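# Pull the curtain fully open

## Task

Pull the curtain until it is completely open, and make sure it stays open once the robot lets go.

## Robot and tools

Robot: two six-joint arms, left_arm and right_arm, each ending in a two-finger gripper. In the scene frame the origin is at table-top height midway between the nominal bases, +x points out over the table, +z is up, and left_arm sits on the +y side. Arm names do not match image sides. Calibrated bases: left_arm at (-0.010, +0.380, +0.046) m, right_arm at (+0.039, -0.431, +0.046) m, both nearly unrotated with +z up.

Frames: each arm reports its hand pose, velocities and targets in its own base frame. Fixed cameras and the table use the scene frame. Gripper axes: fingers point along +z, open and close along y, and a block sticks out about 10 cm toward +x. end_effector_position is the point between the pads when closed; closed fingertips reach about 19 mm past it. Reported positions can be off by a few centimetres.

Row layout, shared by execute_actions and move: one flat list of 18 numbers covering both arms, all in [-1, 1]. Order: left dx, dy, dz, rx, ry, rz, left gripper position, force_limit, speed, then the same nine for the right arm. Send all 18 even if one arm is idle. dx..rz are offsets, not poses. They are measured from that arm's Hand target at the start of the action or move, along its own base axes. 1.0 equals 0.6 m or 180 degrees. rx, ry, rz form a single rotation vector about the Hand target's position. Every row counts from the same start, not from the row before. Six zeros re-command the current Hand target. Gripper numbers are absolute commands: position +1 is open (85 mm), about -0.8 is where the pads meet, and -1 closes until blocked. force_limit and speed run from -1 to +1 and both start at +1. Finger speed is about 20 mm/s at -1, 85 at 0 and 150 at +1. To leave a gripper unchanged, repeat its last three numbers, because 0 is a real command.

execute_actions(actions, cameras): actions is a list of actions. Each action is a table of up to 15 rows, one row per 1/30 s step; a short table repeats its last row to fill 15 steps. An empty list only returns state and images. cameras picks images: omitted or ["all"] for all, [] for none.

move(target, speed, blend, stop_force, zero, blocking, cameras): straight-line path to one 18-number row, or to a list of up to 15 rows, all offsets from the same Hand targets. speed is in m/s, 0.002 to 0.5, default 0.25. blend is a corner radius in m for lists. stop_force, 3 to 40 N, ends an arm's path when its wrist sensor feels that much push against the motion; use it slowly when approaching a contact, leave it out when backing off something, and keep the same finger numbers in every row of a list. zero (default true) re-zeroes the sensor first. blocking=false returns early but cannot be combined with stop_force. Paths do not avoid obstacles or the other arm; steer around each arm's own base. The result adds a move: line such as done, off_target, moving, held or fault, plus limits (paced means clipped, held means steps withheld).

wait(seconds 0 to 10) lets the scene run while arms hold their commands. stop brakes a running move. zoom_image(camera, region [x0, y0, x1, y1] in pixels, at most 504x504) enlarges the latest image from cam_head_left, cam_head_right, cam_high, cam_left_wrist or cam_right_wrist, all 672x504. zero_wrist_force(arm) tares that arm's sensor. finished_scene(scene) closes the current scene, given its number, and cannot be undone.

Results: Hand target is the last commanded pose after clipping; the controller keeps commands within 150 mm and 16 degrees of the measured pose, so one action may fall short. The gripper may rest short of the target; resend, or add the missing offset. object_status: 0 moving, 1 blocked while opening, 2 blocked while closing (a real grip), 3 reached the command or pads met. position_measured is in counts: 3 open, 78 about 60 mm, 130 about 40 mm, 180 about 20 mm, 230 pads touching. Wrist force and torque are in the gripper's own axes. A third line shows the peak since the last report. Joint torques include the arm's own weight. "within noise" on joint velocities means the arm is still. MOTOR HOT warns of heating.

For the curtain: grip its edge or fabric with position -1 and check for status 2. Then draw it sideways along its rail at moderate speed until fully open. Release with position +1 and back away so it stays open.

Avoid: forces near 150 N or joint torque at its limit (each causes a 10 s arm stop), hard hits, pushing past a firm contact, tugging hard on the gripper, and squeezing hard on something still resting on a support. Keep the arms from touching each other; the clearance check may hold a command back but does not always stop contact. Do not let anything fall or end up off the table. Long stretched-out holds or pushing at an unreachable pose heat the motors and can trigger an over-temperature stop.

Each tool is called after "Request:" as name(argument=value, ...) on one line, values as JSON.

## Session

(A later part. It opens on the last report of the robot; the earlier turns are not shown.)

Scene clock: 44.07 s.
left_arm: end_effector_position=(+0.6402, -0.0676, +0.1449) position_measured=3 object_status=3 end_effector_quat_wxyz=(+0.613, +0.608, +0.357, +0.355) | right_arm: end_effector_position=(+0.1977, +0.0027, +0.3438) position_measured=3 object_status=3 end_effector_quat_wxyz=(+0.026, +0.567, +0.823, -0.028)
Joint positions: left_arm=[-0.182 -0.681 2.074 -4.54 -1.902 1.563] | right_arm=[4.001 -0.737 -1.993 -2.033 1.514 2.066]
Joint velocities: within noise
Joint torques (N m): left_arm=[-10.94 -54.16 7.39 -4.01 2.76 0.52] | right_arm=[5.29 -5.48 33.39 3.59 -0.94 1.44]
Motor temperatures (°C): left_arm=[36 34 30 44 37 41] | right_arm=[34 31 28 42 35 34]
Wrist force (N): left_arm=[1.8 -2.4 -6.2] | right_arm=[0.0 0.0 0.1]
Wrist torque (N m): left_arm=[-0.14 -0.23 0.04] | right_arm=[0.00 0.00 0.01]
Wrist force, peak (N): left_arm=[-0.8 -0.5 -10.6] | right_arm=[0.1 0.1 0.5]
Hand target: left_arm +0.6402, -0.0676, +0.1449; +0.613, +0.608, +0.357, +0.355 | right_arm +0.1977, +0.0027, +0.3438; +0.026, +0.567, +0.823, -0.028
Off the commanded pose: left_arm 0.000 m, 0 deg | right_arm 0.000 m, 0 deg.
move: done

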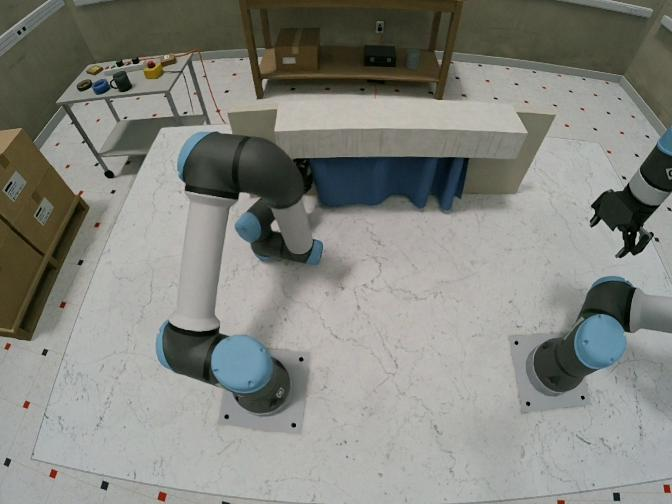

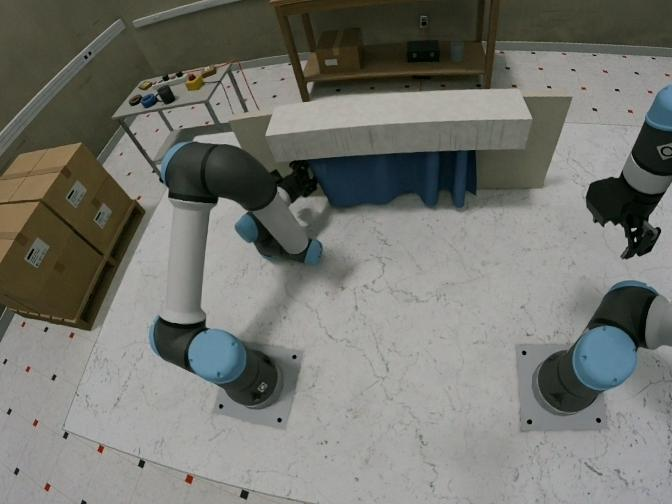

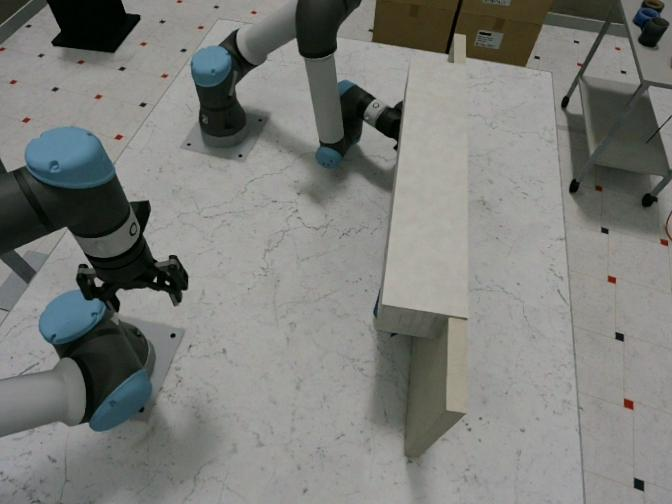

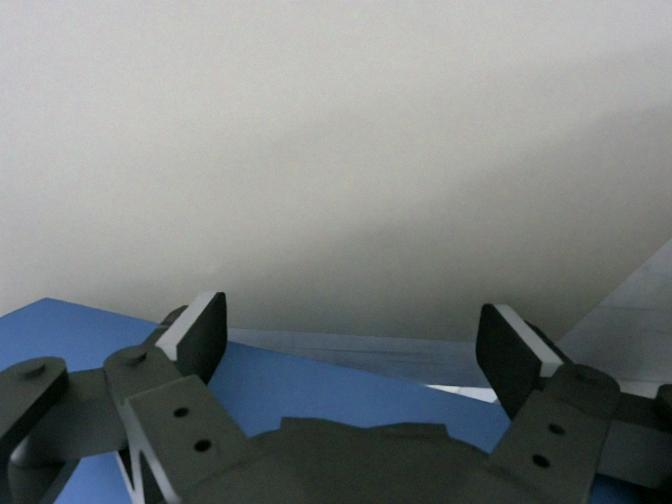

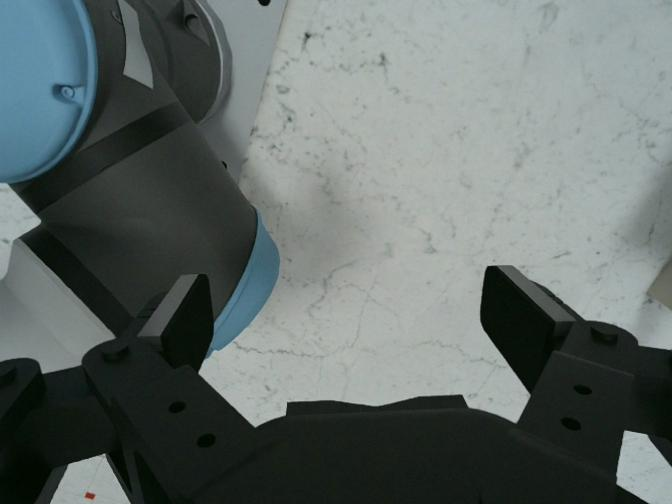

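Request:
move(target=[0.035,-0.45,0,0,0,0,1,1,1,0,0,0,0,0,0,1,1,1], speed=0.08, stop_force=20)

Scene clock: 48.73 s.
left_arm: end_effector_position=(+0.6612, -0.3376, +0.1449) position_measured=3 object_status=3 end_effector_quat_wxyz=(+0.613, +0.608, +0.357, +0.355) | right_arm: end_effector_position=(+0.1977, +0.0027, +0.3438) position_measured=3 object_status=3 end_effector_quat_wxyz=(+0.026, +0.567, +0.823, -0.028)
Joint positions: left_arm=[-0.728 -0.637 1.881 -4.39 -1.357 1.566] | right_arm=[4.001 -0.737 -1.993 -2.033 1.514 2.066]
Joint velocities: within noise
Joint torques (N m): left_arm=[-11.76 -29.92 -22.8 -1.11 2.69 0.67] | right_arm=[5.64 -5.52 35.63 3.59 -0.92 1.33]
Motor temperatures (°C): left_arm=[36 34 30 44 37 41] | right_arm=[34 31 28 42 35 34]
Wrist force (N): left_arm=[2.0 -2.6 -5.9] | right_arm=[0.0 -0.1 0.4]
Wrist torque (N m): left_arm=[-0.15 -0.27 0.05] | right_arm=[-0.01 0.00 0.00]
Wrist force, peak (N): left_arm=[4.9 -3.5 -6.1] | right_arm=[0.0 0.0 0.5]
Hand target: left_arm +0.6612, -0.3376, +0.1449; +0.613, +0.608, +0.357, +0.355 | right_arm +0.1977, +0.0027, +0.3438; +0.026, +0.567, +0.823, -0.028
Off the commanded pose: left_arm 0.000 m, 0 deg | right_arm 0.000 m, 0 deg.
move: done

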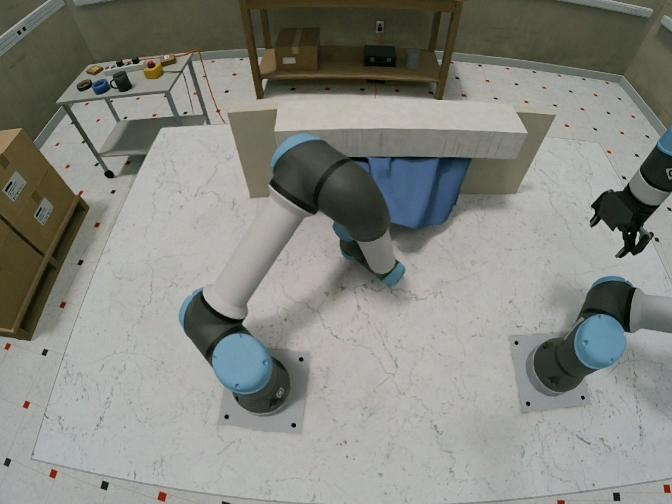

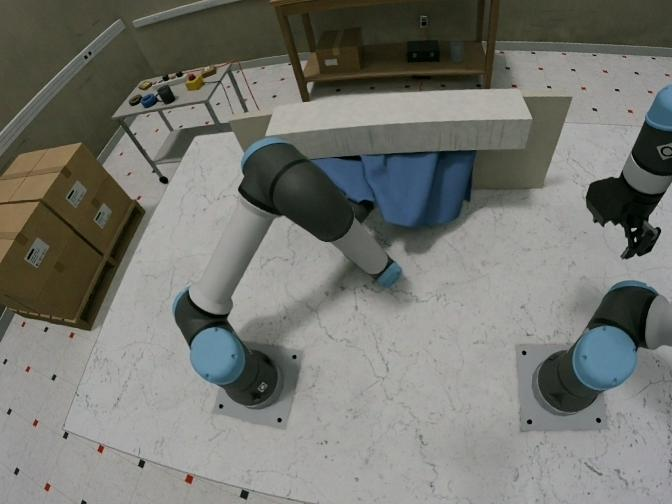

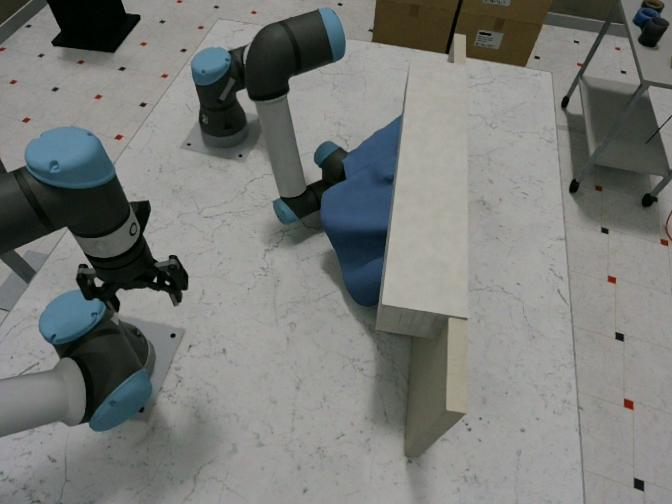

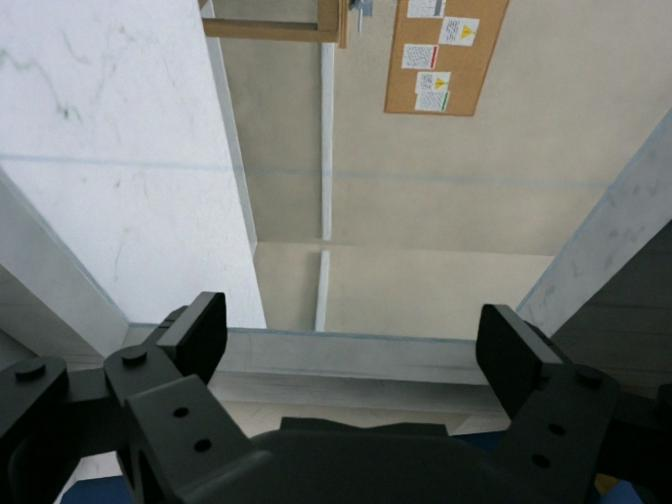

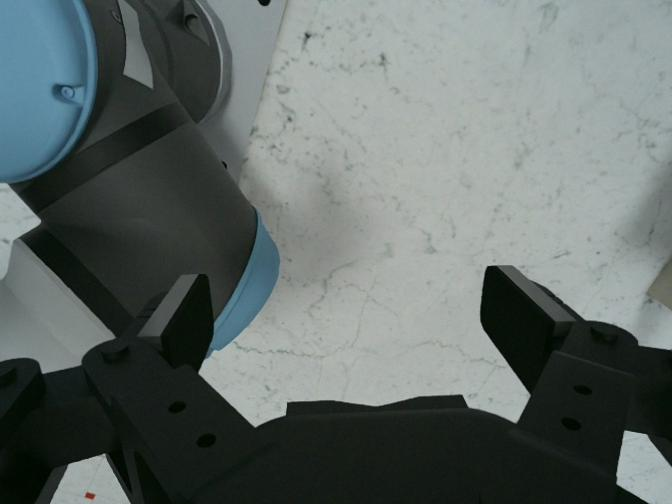

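Request:
move(target=[0.01,-0.22,0,0,0,0,1,1,1,0,0,0,0,0,0,1,1,1], speed=0.08, stop_force=20)

Scene clock: 51.70 s.
left_arm: end_effector_position=(+0.6672, -0.4696, +0.1449) position_measured=3 object_status=3 end_effector_quat_wxyz=(+0.613, +0.608, +0.357, +0.355) | right_arm: end_effector_position=(+0.1977, +0.0027, +0.3438) position_measured=3 object_status=3 end_effector_quat_wxyz=(+0.026, +0.567, +0.823, -0.028)
Joint positions: left_arm=[-0.899 -0.563 1.64 -4.224 -1.186 1.567] | right_arm=[4.001 -0.737 -1.993 -2.033 1.514 2.066]
Joint velocities: within noise
Joint torques (N m): left_arm=[-10.2 -32.92 -26.35 -0.99 2.81 0.7] | right_arm=[6.09 -5.52 35.49 3.69 -1.1 1.35]
Motor temperatures (°C): left_arm=[36 34 30 44 37 41] | right_arm=[34 31 28 42 35 34]
Wrist force (N): left_arm=[1.7 -2.5 -6.2] | right_arm=[-0.1 -0.1 0.3]
Wrist torque (N m): left_arm=[-0.17 -0.22 0.06] | right_arm=[0.00 0.01 0.00]
Wrist force, peak (N): left_arm=[3.0 -2.9 -6.5] | right_arm=[-0.2 0.0 0.5]
Hand target: left_arm +0.6672, -0.4696, +0.1449; +0.613, +0.608, +0.357, +0.355 | right_arm +0.1977, +0.0027, +0.3438; +0.026, +0.567, +0.823, -0.028
Off the commanded pose: left_arm 0.000 m, 0 deg | right_arm 0.000 m, 0 deg.
move: done

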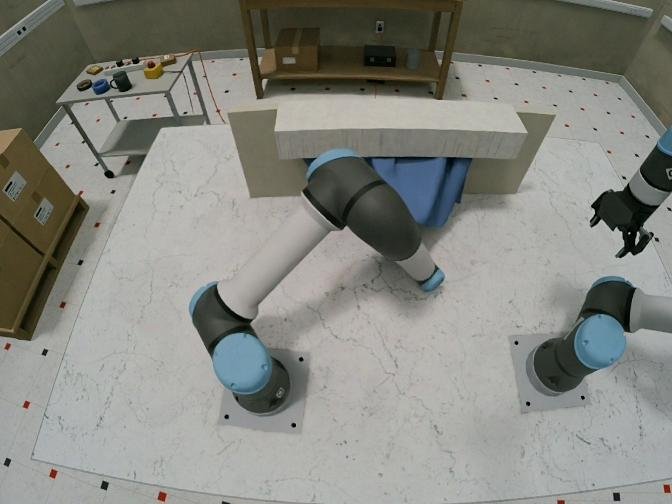

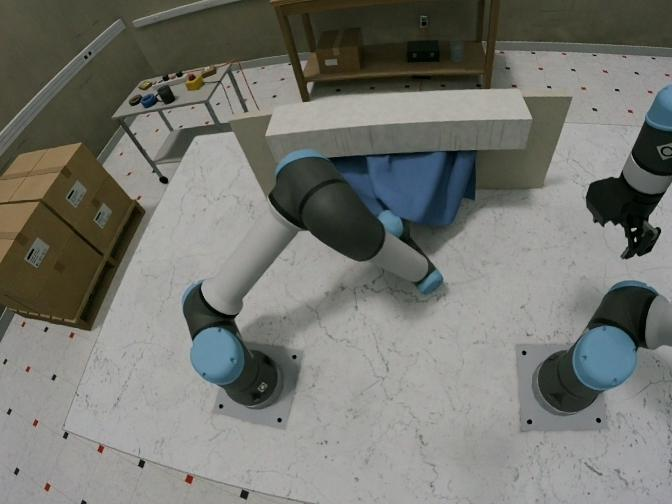

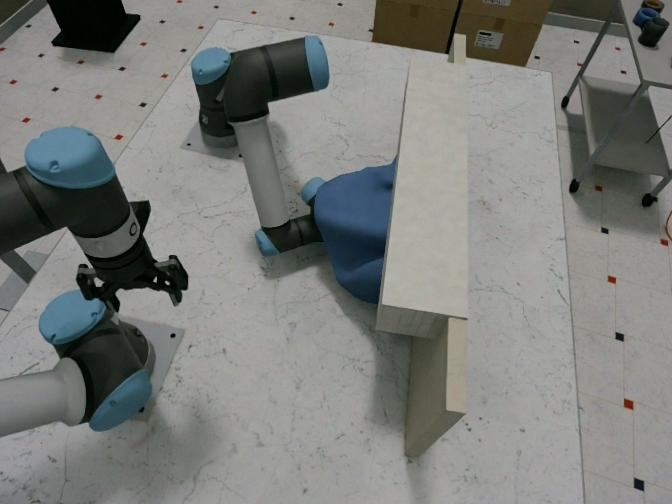

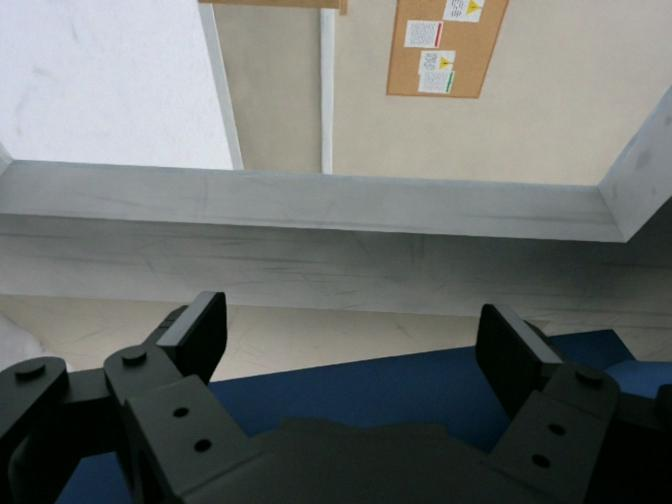

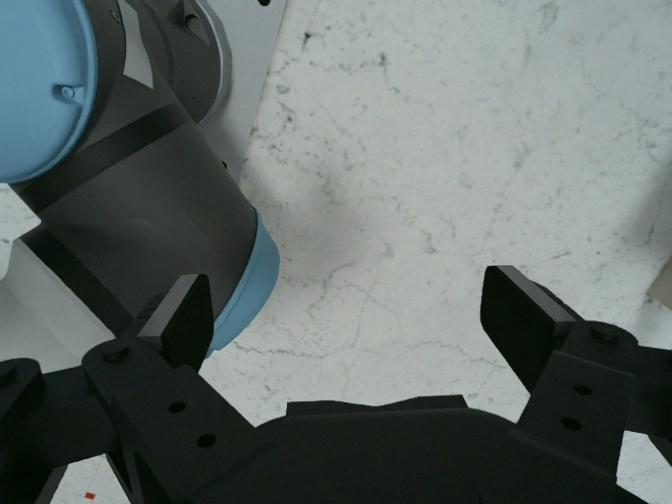

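Request:
move(target=[[0.004,0,0.04,0,0,0,-1,-1,0,0,0,0,0,0,0,1,1,1],[0.008,-0.20,0.05,0,0,0,-1,-1,0,0,0,0,0,0,0,1,1,1]], speed=0.07, stop_force=20)

Scene clock: 55.10 s.
left_arm: end_effector_position=(+0.6720, -0.5896, +0.1749) position_measured=232 object_status=3 end_effector_quat_wxyz=(+0.613, +0.608, +0.357, +0.355) | right_arm: end_effector_position=(+0.1977, +0.0027, +0.3438) position_measured=3 object_status=3 end_effector_quat_wxyz=(+0.026, +0.567, +0.823, -0.028)
Joint positions: left_arm=[-1.01 -0.505 1.353 -3.995 -1.075 1.567] | right_arm=[4.001 -0.737 -1.993 -2.033 1.514 2.066]
Joint velocities: within noise
Joint torques (N m): left_arm=[-11.86 -37.75 -33.08 -0.81 2.45 0.74] | right_arm=[5.06 -5.21 37.31 3.78 -0.83 1.44]
Motor temperatures (°C): left_arm=[36 34 30 44 37 41] | right_arm=[34 31 28 42 35 34]
Wrist force (N): left_arm=[2.6 -2.2 -6.6] | right_arm=[-0.2 -0.3 0.0]
Wrist torque (N m): left_arm=[-0.05 -0.28 0.02] | right_arm=[-0.04 0.03 0.00]
Wrist force, peak (N): left_arm=[2.7 -2.6 -6.7] | right_arm=[0.0 0.0 0.6]
Hand target: left_arm +0.6720, -0.5896, +0.1749; +0.613, +0.608, +0.357, +0.355 | right_arm +0.1977, +0.0027, +0.3438; +0.026, +0.567, +0.823, -0.028
Off the commanded pose: left_arm 0.000 m, 0 deg | right_arm 0.000 m, 0 deg.
move: done

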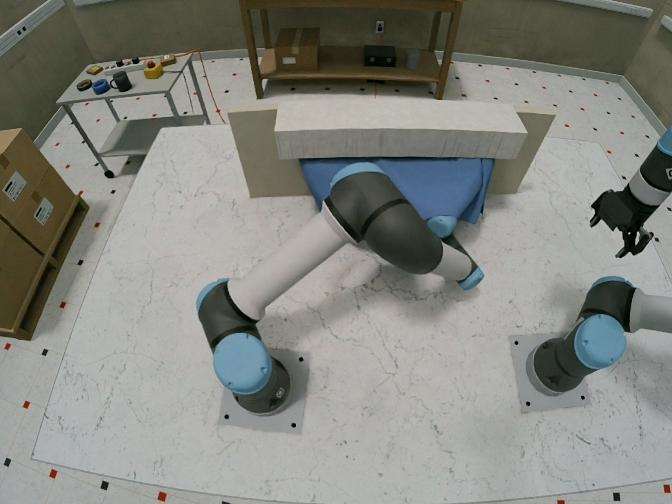

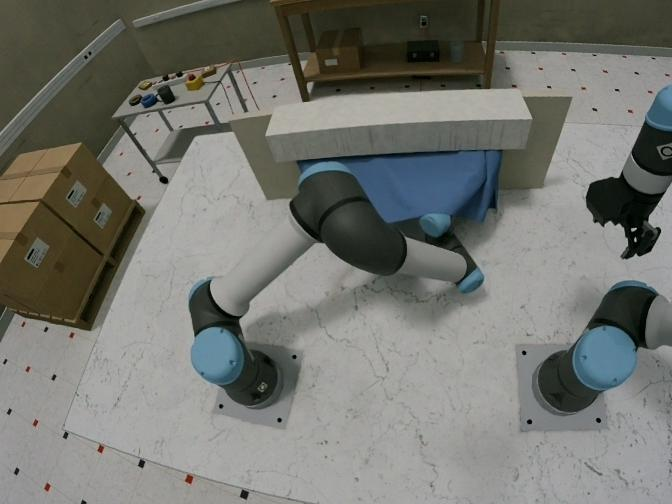

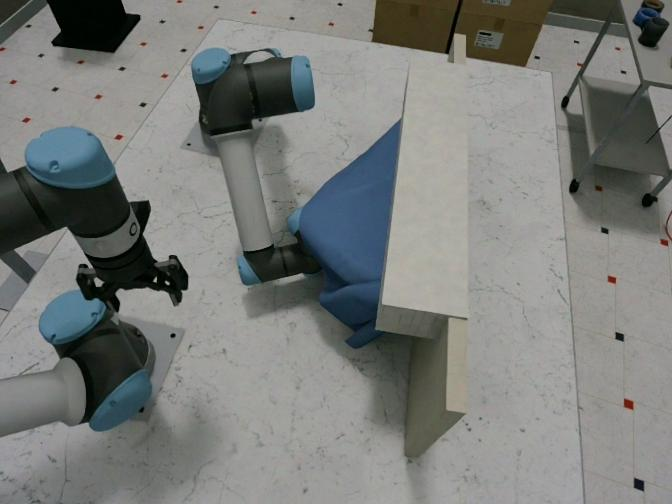

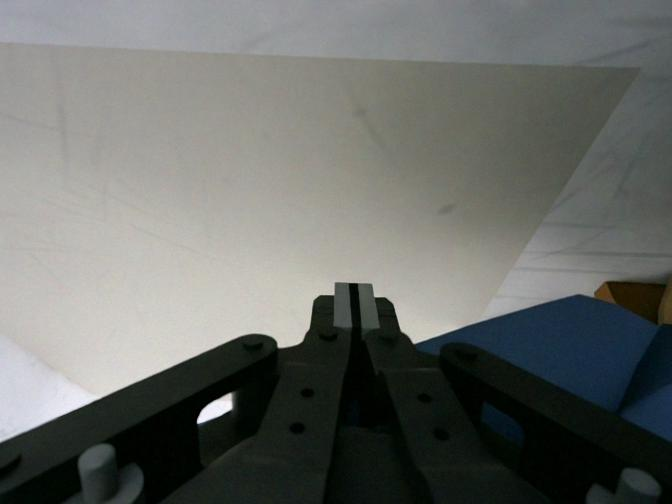

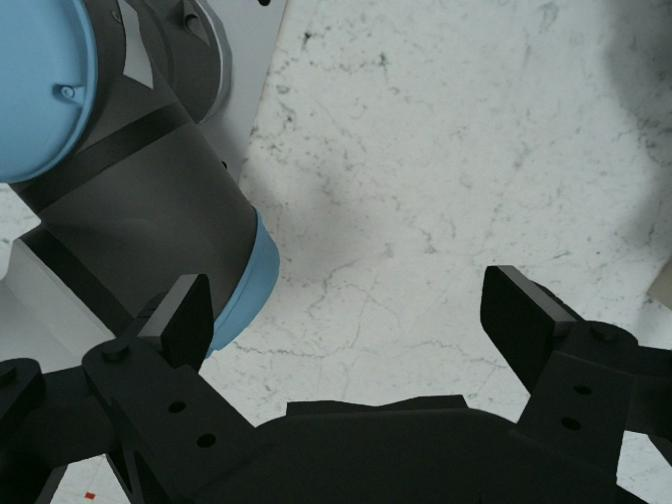

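Request:
zoom_image(camera="cam_head_right", region=[240, 80, 580, 320])

Request:
zoom_image(camera="cam_high", region=[220, 30, 480, 370])

Scaled by 1.482 from the camera's 672x504 image, which has a finer 960x720 frame.

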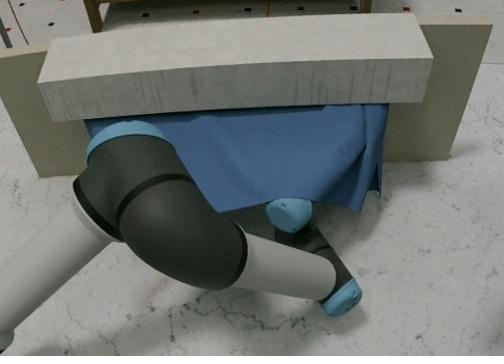

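Scaled by 1.482 from the camera's 672x504 image, which has a finer 960x720 frame.

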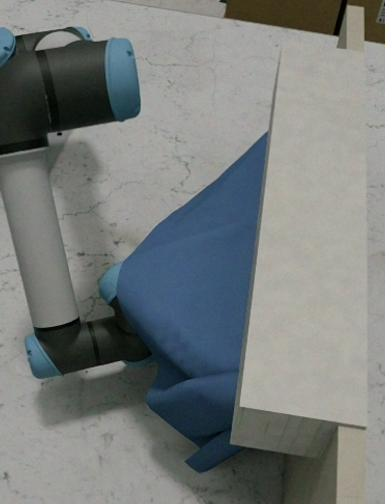

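Request:
move(target=[[-0.03,0.2,-0.05,0,0,0,-1,-1,0,0,0,0,0,0,0,1,1,1],[-0.07,0.75,-0.05,0,0,0,-1,-1,0,0,0,0,0,0,0,1,1,1]], speed=0.12, blend=0.03)

Request:
move(target=[-0.02,0.4,0,0,0,0,-1,-1,0,0,0,0,0,0,0,1,1,1], speed=0.12)

Scene clock: 60.43 s.
left_arm: end_effector_position=(+0.6300, -0.1397, +0.1449) position_measured=232 object_status=3 end_effector_quat_wxyz=(+0.613, +0.608, +0.357, +0.355) | right_arm: end_effector_position=(+0.1977, +0.0027, +0.3438) position_measured=3 object_status=3 end_effector_quat_wxyz=(+0.026, +0.567, +0.823, -0.028)
Joint positions: left_arm=[-0.367 -0.687 2.115 -4.574 -1.718 1.564] | right_arm=[4.001 -0.737 -1.993 -2.033 1.514 2.066]
Joint velocities: within noise
Joint torques (N m): left_arm=[11.69 -54.71 9.52 -4.32 -2.29 -0.55] | right_arm=[4.89 -4.64 38.72 3.95 -0.87 1.39]
Motor temperatures (°C): left_arm=[36 34 30 43 37 41] | right_arm=[34 31 28 42 35 34]
Wrist force (N): left_arm=[1.8 -2.4 -5.9] | right_arm=[0.1 0.1 0.2]
Wrist torque (N m): left_arm=[-0.08 -0.26 0.05] | right_arm=[0.01 -0.02 0.00]
Wrist force, peak (N): left_arm=[2.6 -2.5 -6.8] | right_arm=[-0.1 0.3 0.4]
Hand target: left_arm +0.6300, -0.1396, +0.1449; +0.613, +0.608, +0.357, +0.355 | right_arm +0.1977, +0.0027, +0.3438; +0.026, +0.567, +0.823, -0.028
Off the commanded pose: left_arm 0.000 m, 0 deg | right_arm 0.000 m, 0 deg.
move: done

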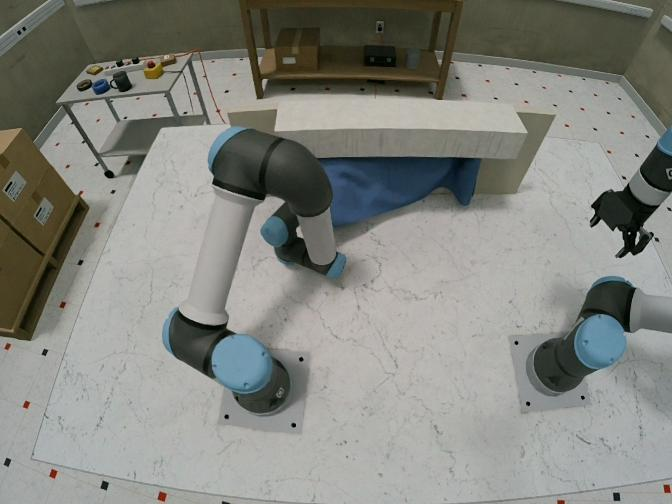

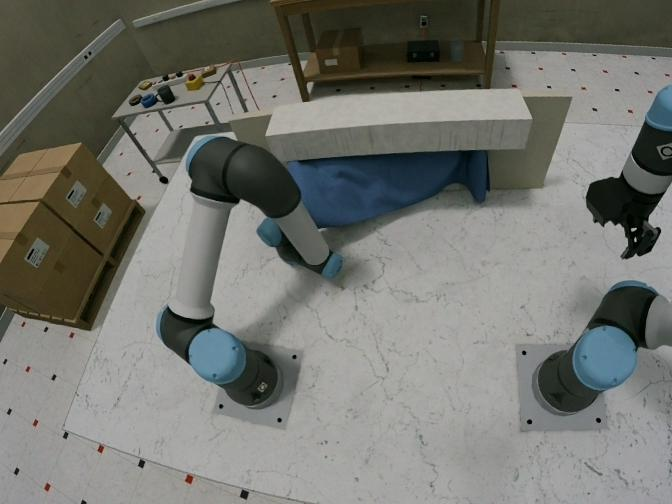

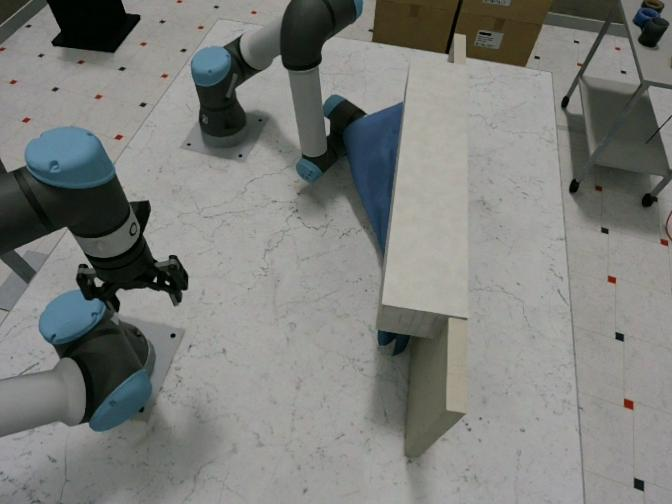

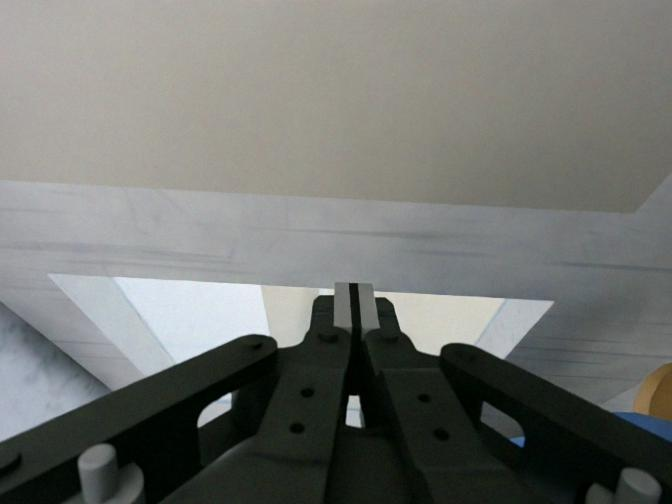

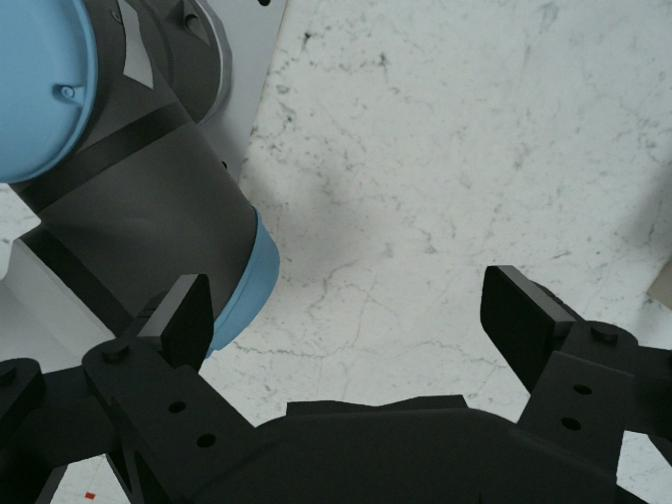

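Scene clock: 62.97 s.
left_arm: end_effector_position=(+0.6180, +0.1003, +0.1449) position_measured=232 object_status=3 end_effector_quat_wxyz=(+0.613, +0.608, +0.357, +0.355) | right_arm: end_effector_position=(+0.1977, +0.0027, +0.3438) position_measured=3 object_status=3 end_effector_quat_wxyz=(+0.026, +0.567, +0.823, -0.028)
Joint positions: left_arm=[0.224 -0.661 1.974 -4.461 -2.309 1.56] | right_arm=[4.001 -0.737 -1.993 -2.033 1.514 2.066]
Joint velocities: within noise
Joint torques (N m): left_arm=[8.6 -27.24 -22.48 -0.25 -2.58 -0.25] | right_arm=[5.38 -4.06 37.91 3.89 -0.86 1.36]
Motor temperatures (°C): left_arm=[36 34 30 43 37 41] | right_arm=[34 31 28 42 35 34]
Wrist force (N): left_arm=[1.9 -2.3 -6.0] | right_arm=[-0.1 -0.1 0.1]
Wrist torque (N m): left_arm=[-0.08 -0.25 0.06] | right_arm=[-0.02 0.02 0.00]
Wrist force, peak (N): left_arm=[2.9 -2.3 -6.7] | right_arm=[-0.1 0.2 0.3]
Hand target: left_arm +0.6180, +0.1004, +0.1449; +0.613, +0.608, +0.357, +0.355 | right_arm +0.1977, +0.0027, +0.3438; +0.026, +0.567, +0.823, -0.028
Off the commanded pose: left_arm 0.000 m, 0 deg | right_arm 0.000 m, 0 deg.
move: done

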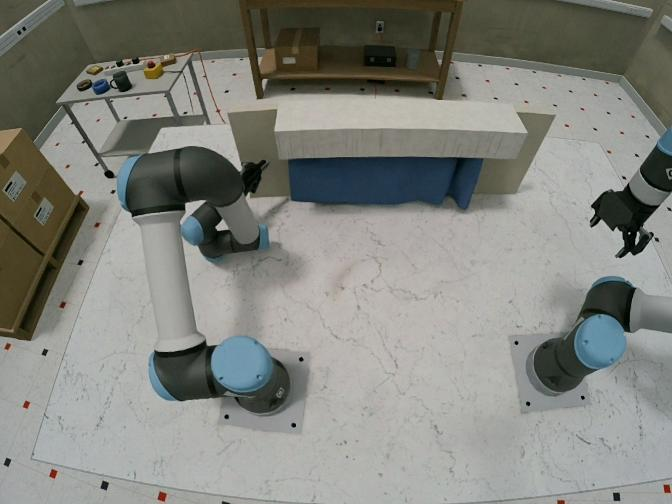

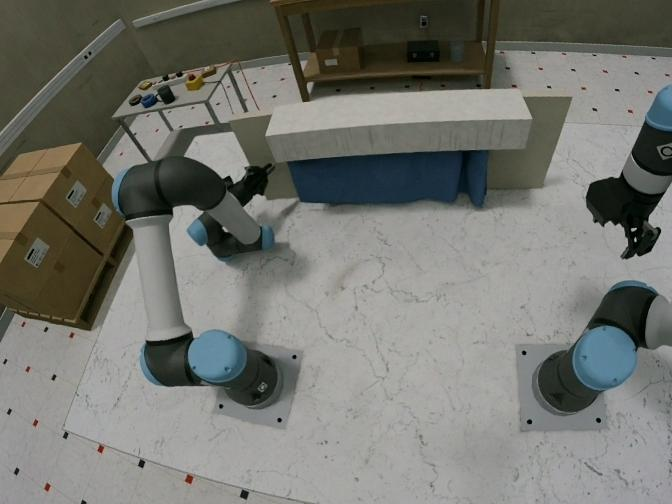

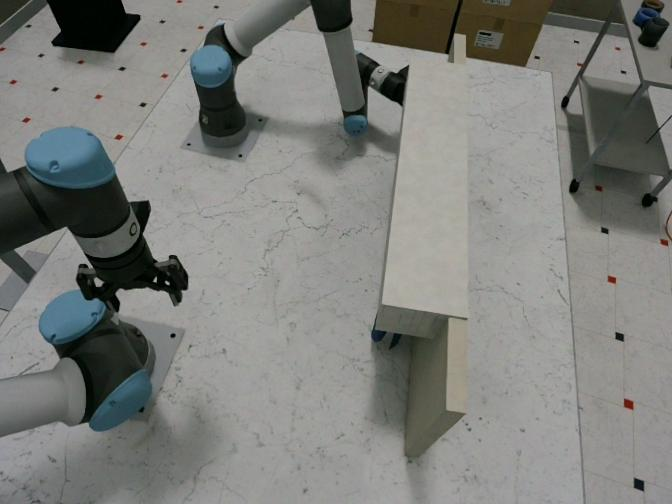

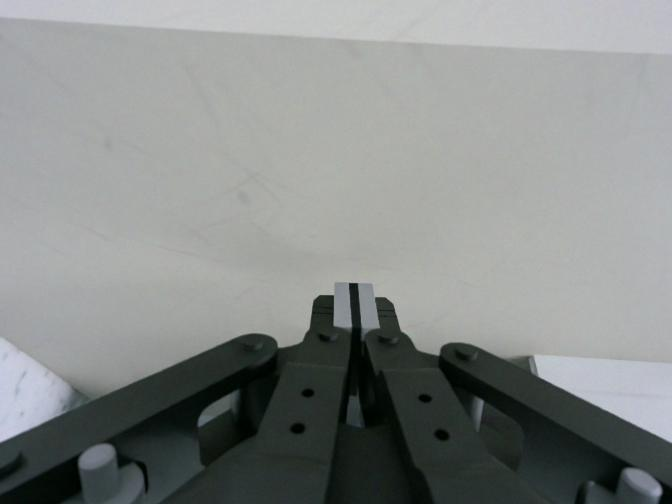

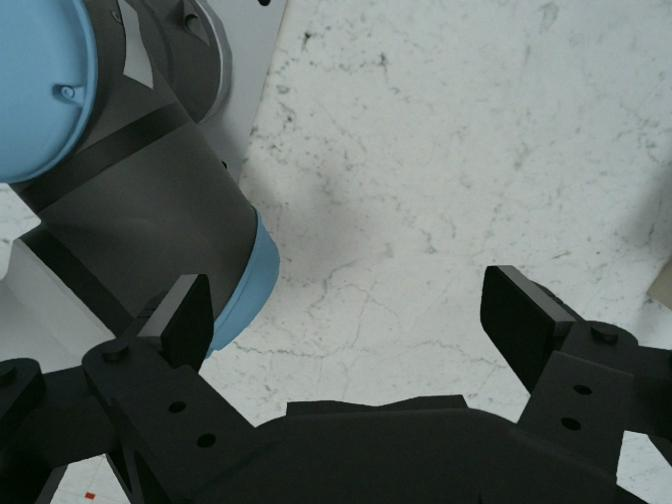

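Request:
move(target=[[-0.2,0.05,0,0,0,0,-1,-1,0,0,0,0,0,0,0,1,1,1],[-0.2,0.1,0.1,-0.433,0.25,0,-1,-1,0,0,0,0,0,0,0,1,1,1]], speed=0.2, cameras=[])

Request:
move(target=[0,0,0,0,0,-0.111,-1,-1,0,0,0,0,0,0,0,1,1,1], speed=0.2)

Scene clock: 71.57 s.
left_arm: end_effector_position=(+0.4980, +0.1584, +0.2010) position_measured=232 object_status=3 end_effector_quat_wxyz=(+0.688, +0.216, +0.677, -0.146) | right_arm: end_effector_position=(+0.1977, +0.0027, +0.3438) position_measured=3 object_status=3 end_effector_quat_wxyz=(+0.026, +0.567, +0.823, -0.028)
Joint positions: left_arm=[0.462 -0.861 2.189 -4.45 -2.55 0.116] | right_arm=[4.001 -0.737 -1.993 -2.033 1.514 2.066]
Joint velocities: within noise
Joint torques (N m): left_arm=[-5.82 -21.49 8.09 -3 2.48 1] | right_arm=[5.51 -2.81 38.19 3.93 -0.99 1.34]
Motor temperatures (°C): left_arm=[36 34 30 43 37 41] | right_arm=[34 31 28 42 35 34]
Wrist force (N): left_arm=[5.1 0.3 -5.5] | right_arm=[-0.1 0.0 0.3]
Wrist torque (N m): left_arm=[0.33 -0.76 0.15] | right_arm=[-0.01 0.03 0.00]
Wrist force, peak (N): left_arm=[1.4 -2.5 -7.6] | right_arm=[-0.4 0.2 0.0]
Hand target: left_arm +0.4980, +0.1584, +0.2009; +0.688, +0.216, +0.677, -0.146 (not the last commanded pose) | right_arm +0.1977, +0.0027, +0.3438; +0.026, +0.567, +0.823, -0.028
Off the commanded pose: left_arm 0.004 m, 6 deg | right_arm 0.000 m, 0 deg.
move: held (left_arm; a check stopped the path); path passed 1 of 2 targets; limits=held
pose unreachable (left arm): on one or more control steps of this call, first in action 0 (counted from 0), this arm could not follow its commanded pose, so it was not sent that pose on those steps. It may still have moved: this result reports where it is.
cause: moving toward the commanded pose would bring two parts of the arm too close to each other (its gripper and another part of the arm, with joints 4 (wrist 1) to 6 (wrist 3) between them).
No camera images: "cameras" was empty.

Scene clock: 72.07 s.
left_arm: end_effector_position=(+0.4980, +0.1584, +0.2009) position_measured=232 object_status=3 end_effector_quat_wxyz=(+0.688, +0.216, +0.677, -0.146) | right_arm: end_effector_position=(+0.1977, +0.0027, +0.3438) position_measured=3 object_status=3 end_effector_quat_wxyz=(+0.026, +0.567, +0.823, -0.028)
Joint positions: left_arm=[0.462 -0.861 2.189 -4.45 -2.55 0.116] | right_arm=[4.001 -0.737 -1.993 -2.033 1.514 2.066]
Joint velocities: within noise
Joint torques (N m): left_arm=[-6.37 -49.62 7.69 -3.03 2.5 -0.57] | right_arm=[4.91 -3.01 38.54 3.95 -1 1.53]
Motor temperatures (°C): left_arm=[36 34 30 43 37 41] | right_arm=[34 31 28 42 35 34]
Wrist force (N): left_arm=[5.1 0.1 -5.3] | right_arm=[0.1 0.0 0.1]
Wrist torque (N m): left_arm=[0.30 -0.77 0.15] | right_arm=[0.00 -0.02 0.00]
Wrist force, peak (N): left_arm=[5.3 0.1 -6.1] | right_arm=[-0.3 0.2 0.3]
Hand target: left_arm +0.4980, +0.1584, +0.2009; +0.688, +0.216, +0.677, -0.146 (not the last commanded pose) | right_arm +0.1977, +0.0027, +0.3438; +0.026, +0.567, +0.823, -0.028
Off the commanded pose: left_arm 0.000 m, 20 deg | right_arm 0.000 m, 0 deg.
move: held (left_arm; a check stopped the path); limits=held
pose unreachable (left arm): on one or more control steps of this call, first in action 0 (counted from 0), this arm could not follow its commanded pose, so it was not sent that pose on those steps. It may still have moved: this result reports where it is.
cause: moving toward the commanded pose would bring two parts of the arm too close to each other (its gripper and another part of the arm, with joints 4 (wrist 1) to 6 (wrist 3) between them).

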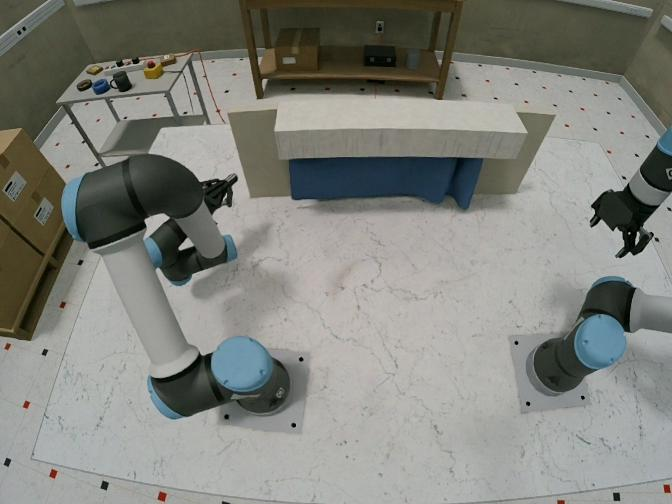

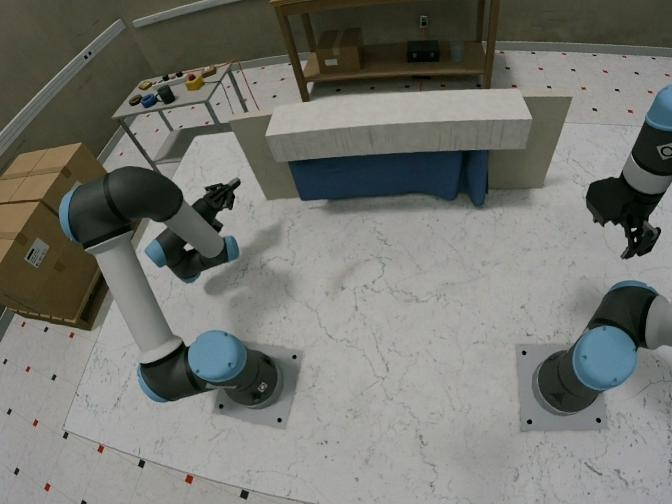

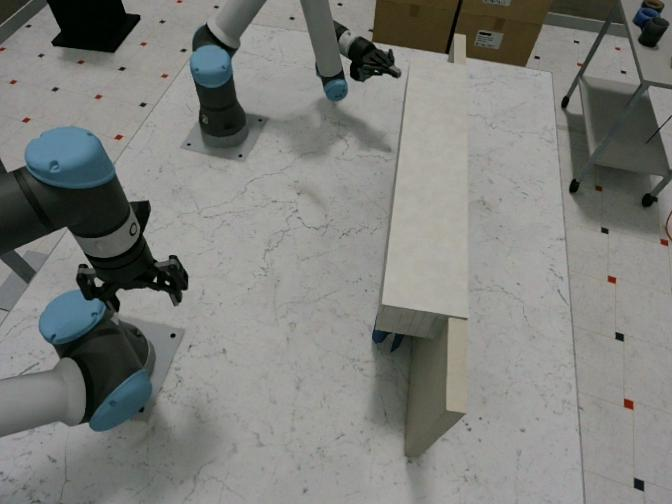

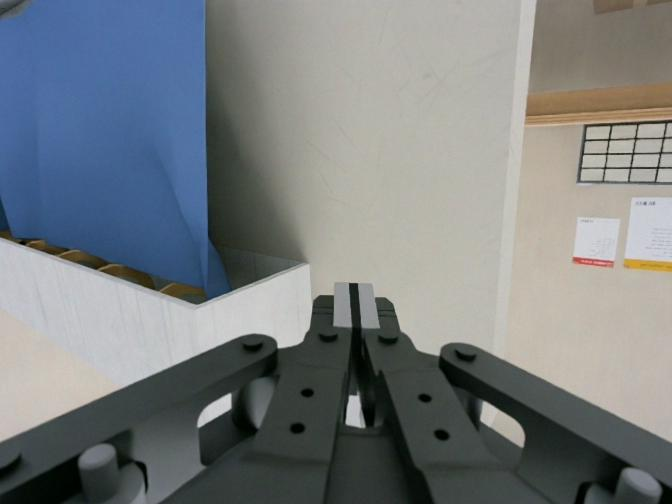

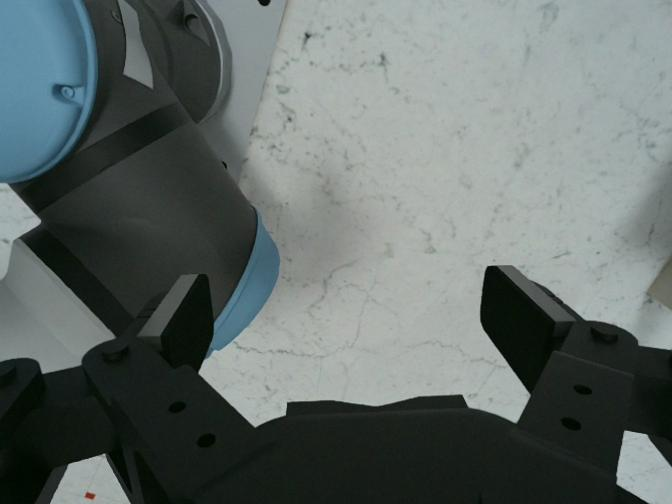

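Request:
move(target=[0,0,0.01,0.03,-0.015,-0.111,-1,-1,0,0,0,0,0,0,0,1,1,1], speed=0.2, cameras=["cam_left_wrist"])

Scene clock: 73.20 s.
left_arm: end_effector_position=(+0.4980, +0.1584, +0.2010) position_measured=232 object_status=3 end_effector_quat_wxyz=(+0.688, +0.217, +0.677, -0.146) | right_arm: end_effector_position=(+0.1977, +0.0027, +0.3438) position_measured=3 object_status=3 end_effector_quat_wxyz=(+0.026, +0.567, +0.823, -0.028)
Joint positions: left_arm=[0.462 -0.861 2.188 -4.449 -2.552 0.117] | right_arm=[4.001 -0.737 -1.993 -2.033 1.514 2.066]
Joint velocities: within noise
Joint torques (N m): left_arm=[-6.25 -49.66 8.41 -3.2 2.59 -0.47] | right_arm=[5.49 -3.11 39.03 4.05 -0.93 1.21]
Motor temperatures (°C): left_arm=[36 34 30 43 37 41] | right_arm=[34 31 28 42 35 34]
Wrist force (N): left_arm=[5.2 0.1 -5.4] | right_arm=[-0.1 -0.1 0.2]
Wrist torque (N m): left_arm=[0.30 -0.77 0.15] | right_arm=[-0.02 0.01 0.01]
Wrist force, peak (N): left_arm=[5.5 -0.7 -5.9] | right_arm=[-0.1 -0.1 0.4]
Hand target: left_arm +0.4980, +0.1584, +0.2010; +0.688, +0.217, +0.677, -0.146 (not the last commanded pose) | right_arm +0.1977, +0.0027, +0.3438; +0.026, +0.567, +0.823, -0.028
Off the commanded pose: left_arm 0.006 m, 21 deg | right_arm 0.000 m, 0 deg.
move: held (left_arm; a check stopped the path); limits=held
pose unreachable (left arm): on one or more control steps of this call, first in action 0 (counted from 0), this arm could not follow its commanded pose, so it was not sent that pose on those steps. It may still have moved: this result reports where it is.
cause: moving toward the commanded pose would bring two parts of the arm too close to each other (its gripper and another part of the arm, with joints 4 (wrist 1) to 6 (wrist 3) between them).
Images, in order (width x height): cam_left_wrist 672x504.

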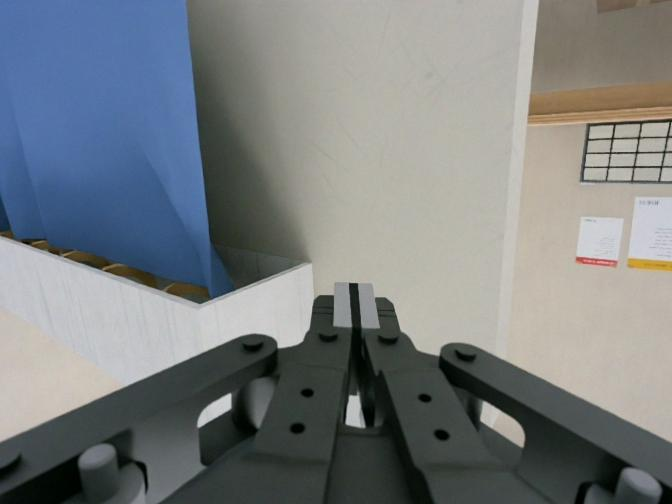

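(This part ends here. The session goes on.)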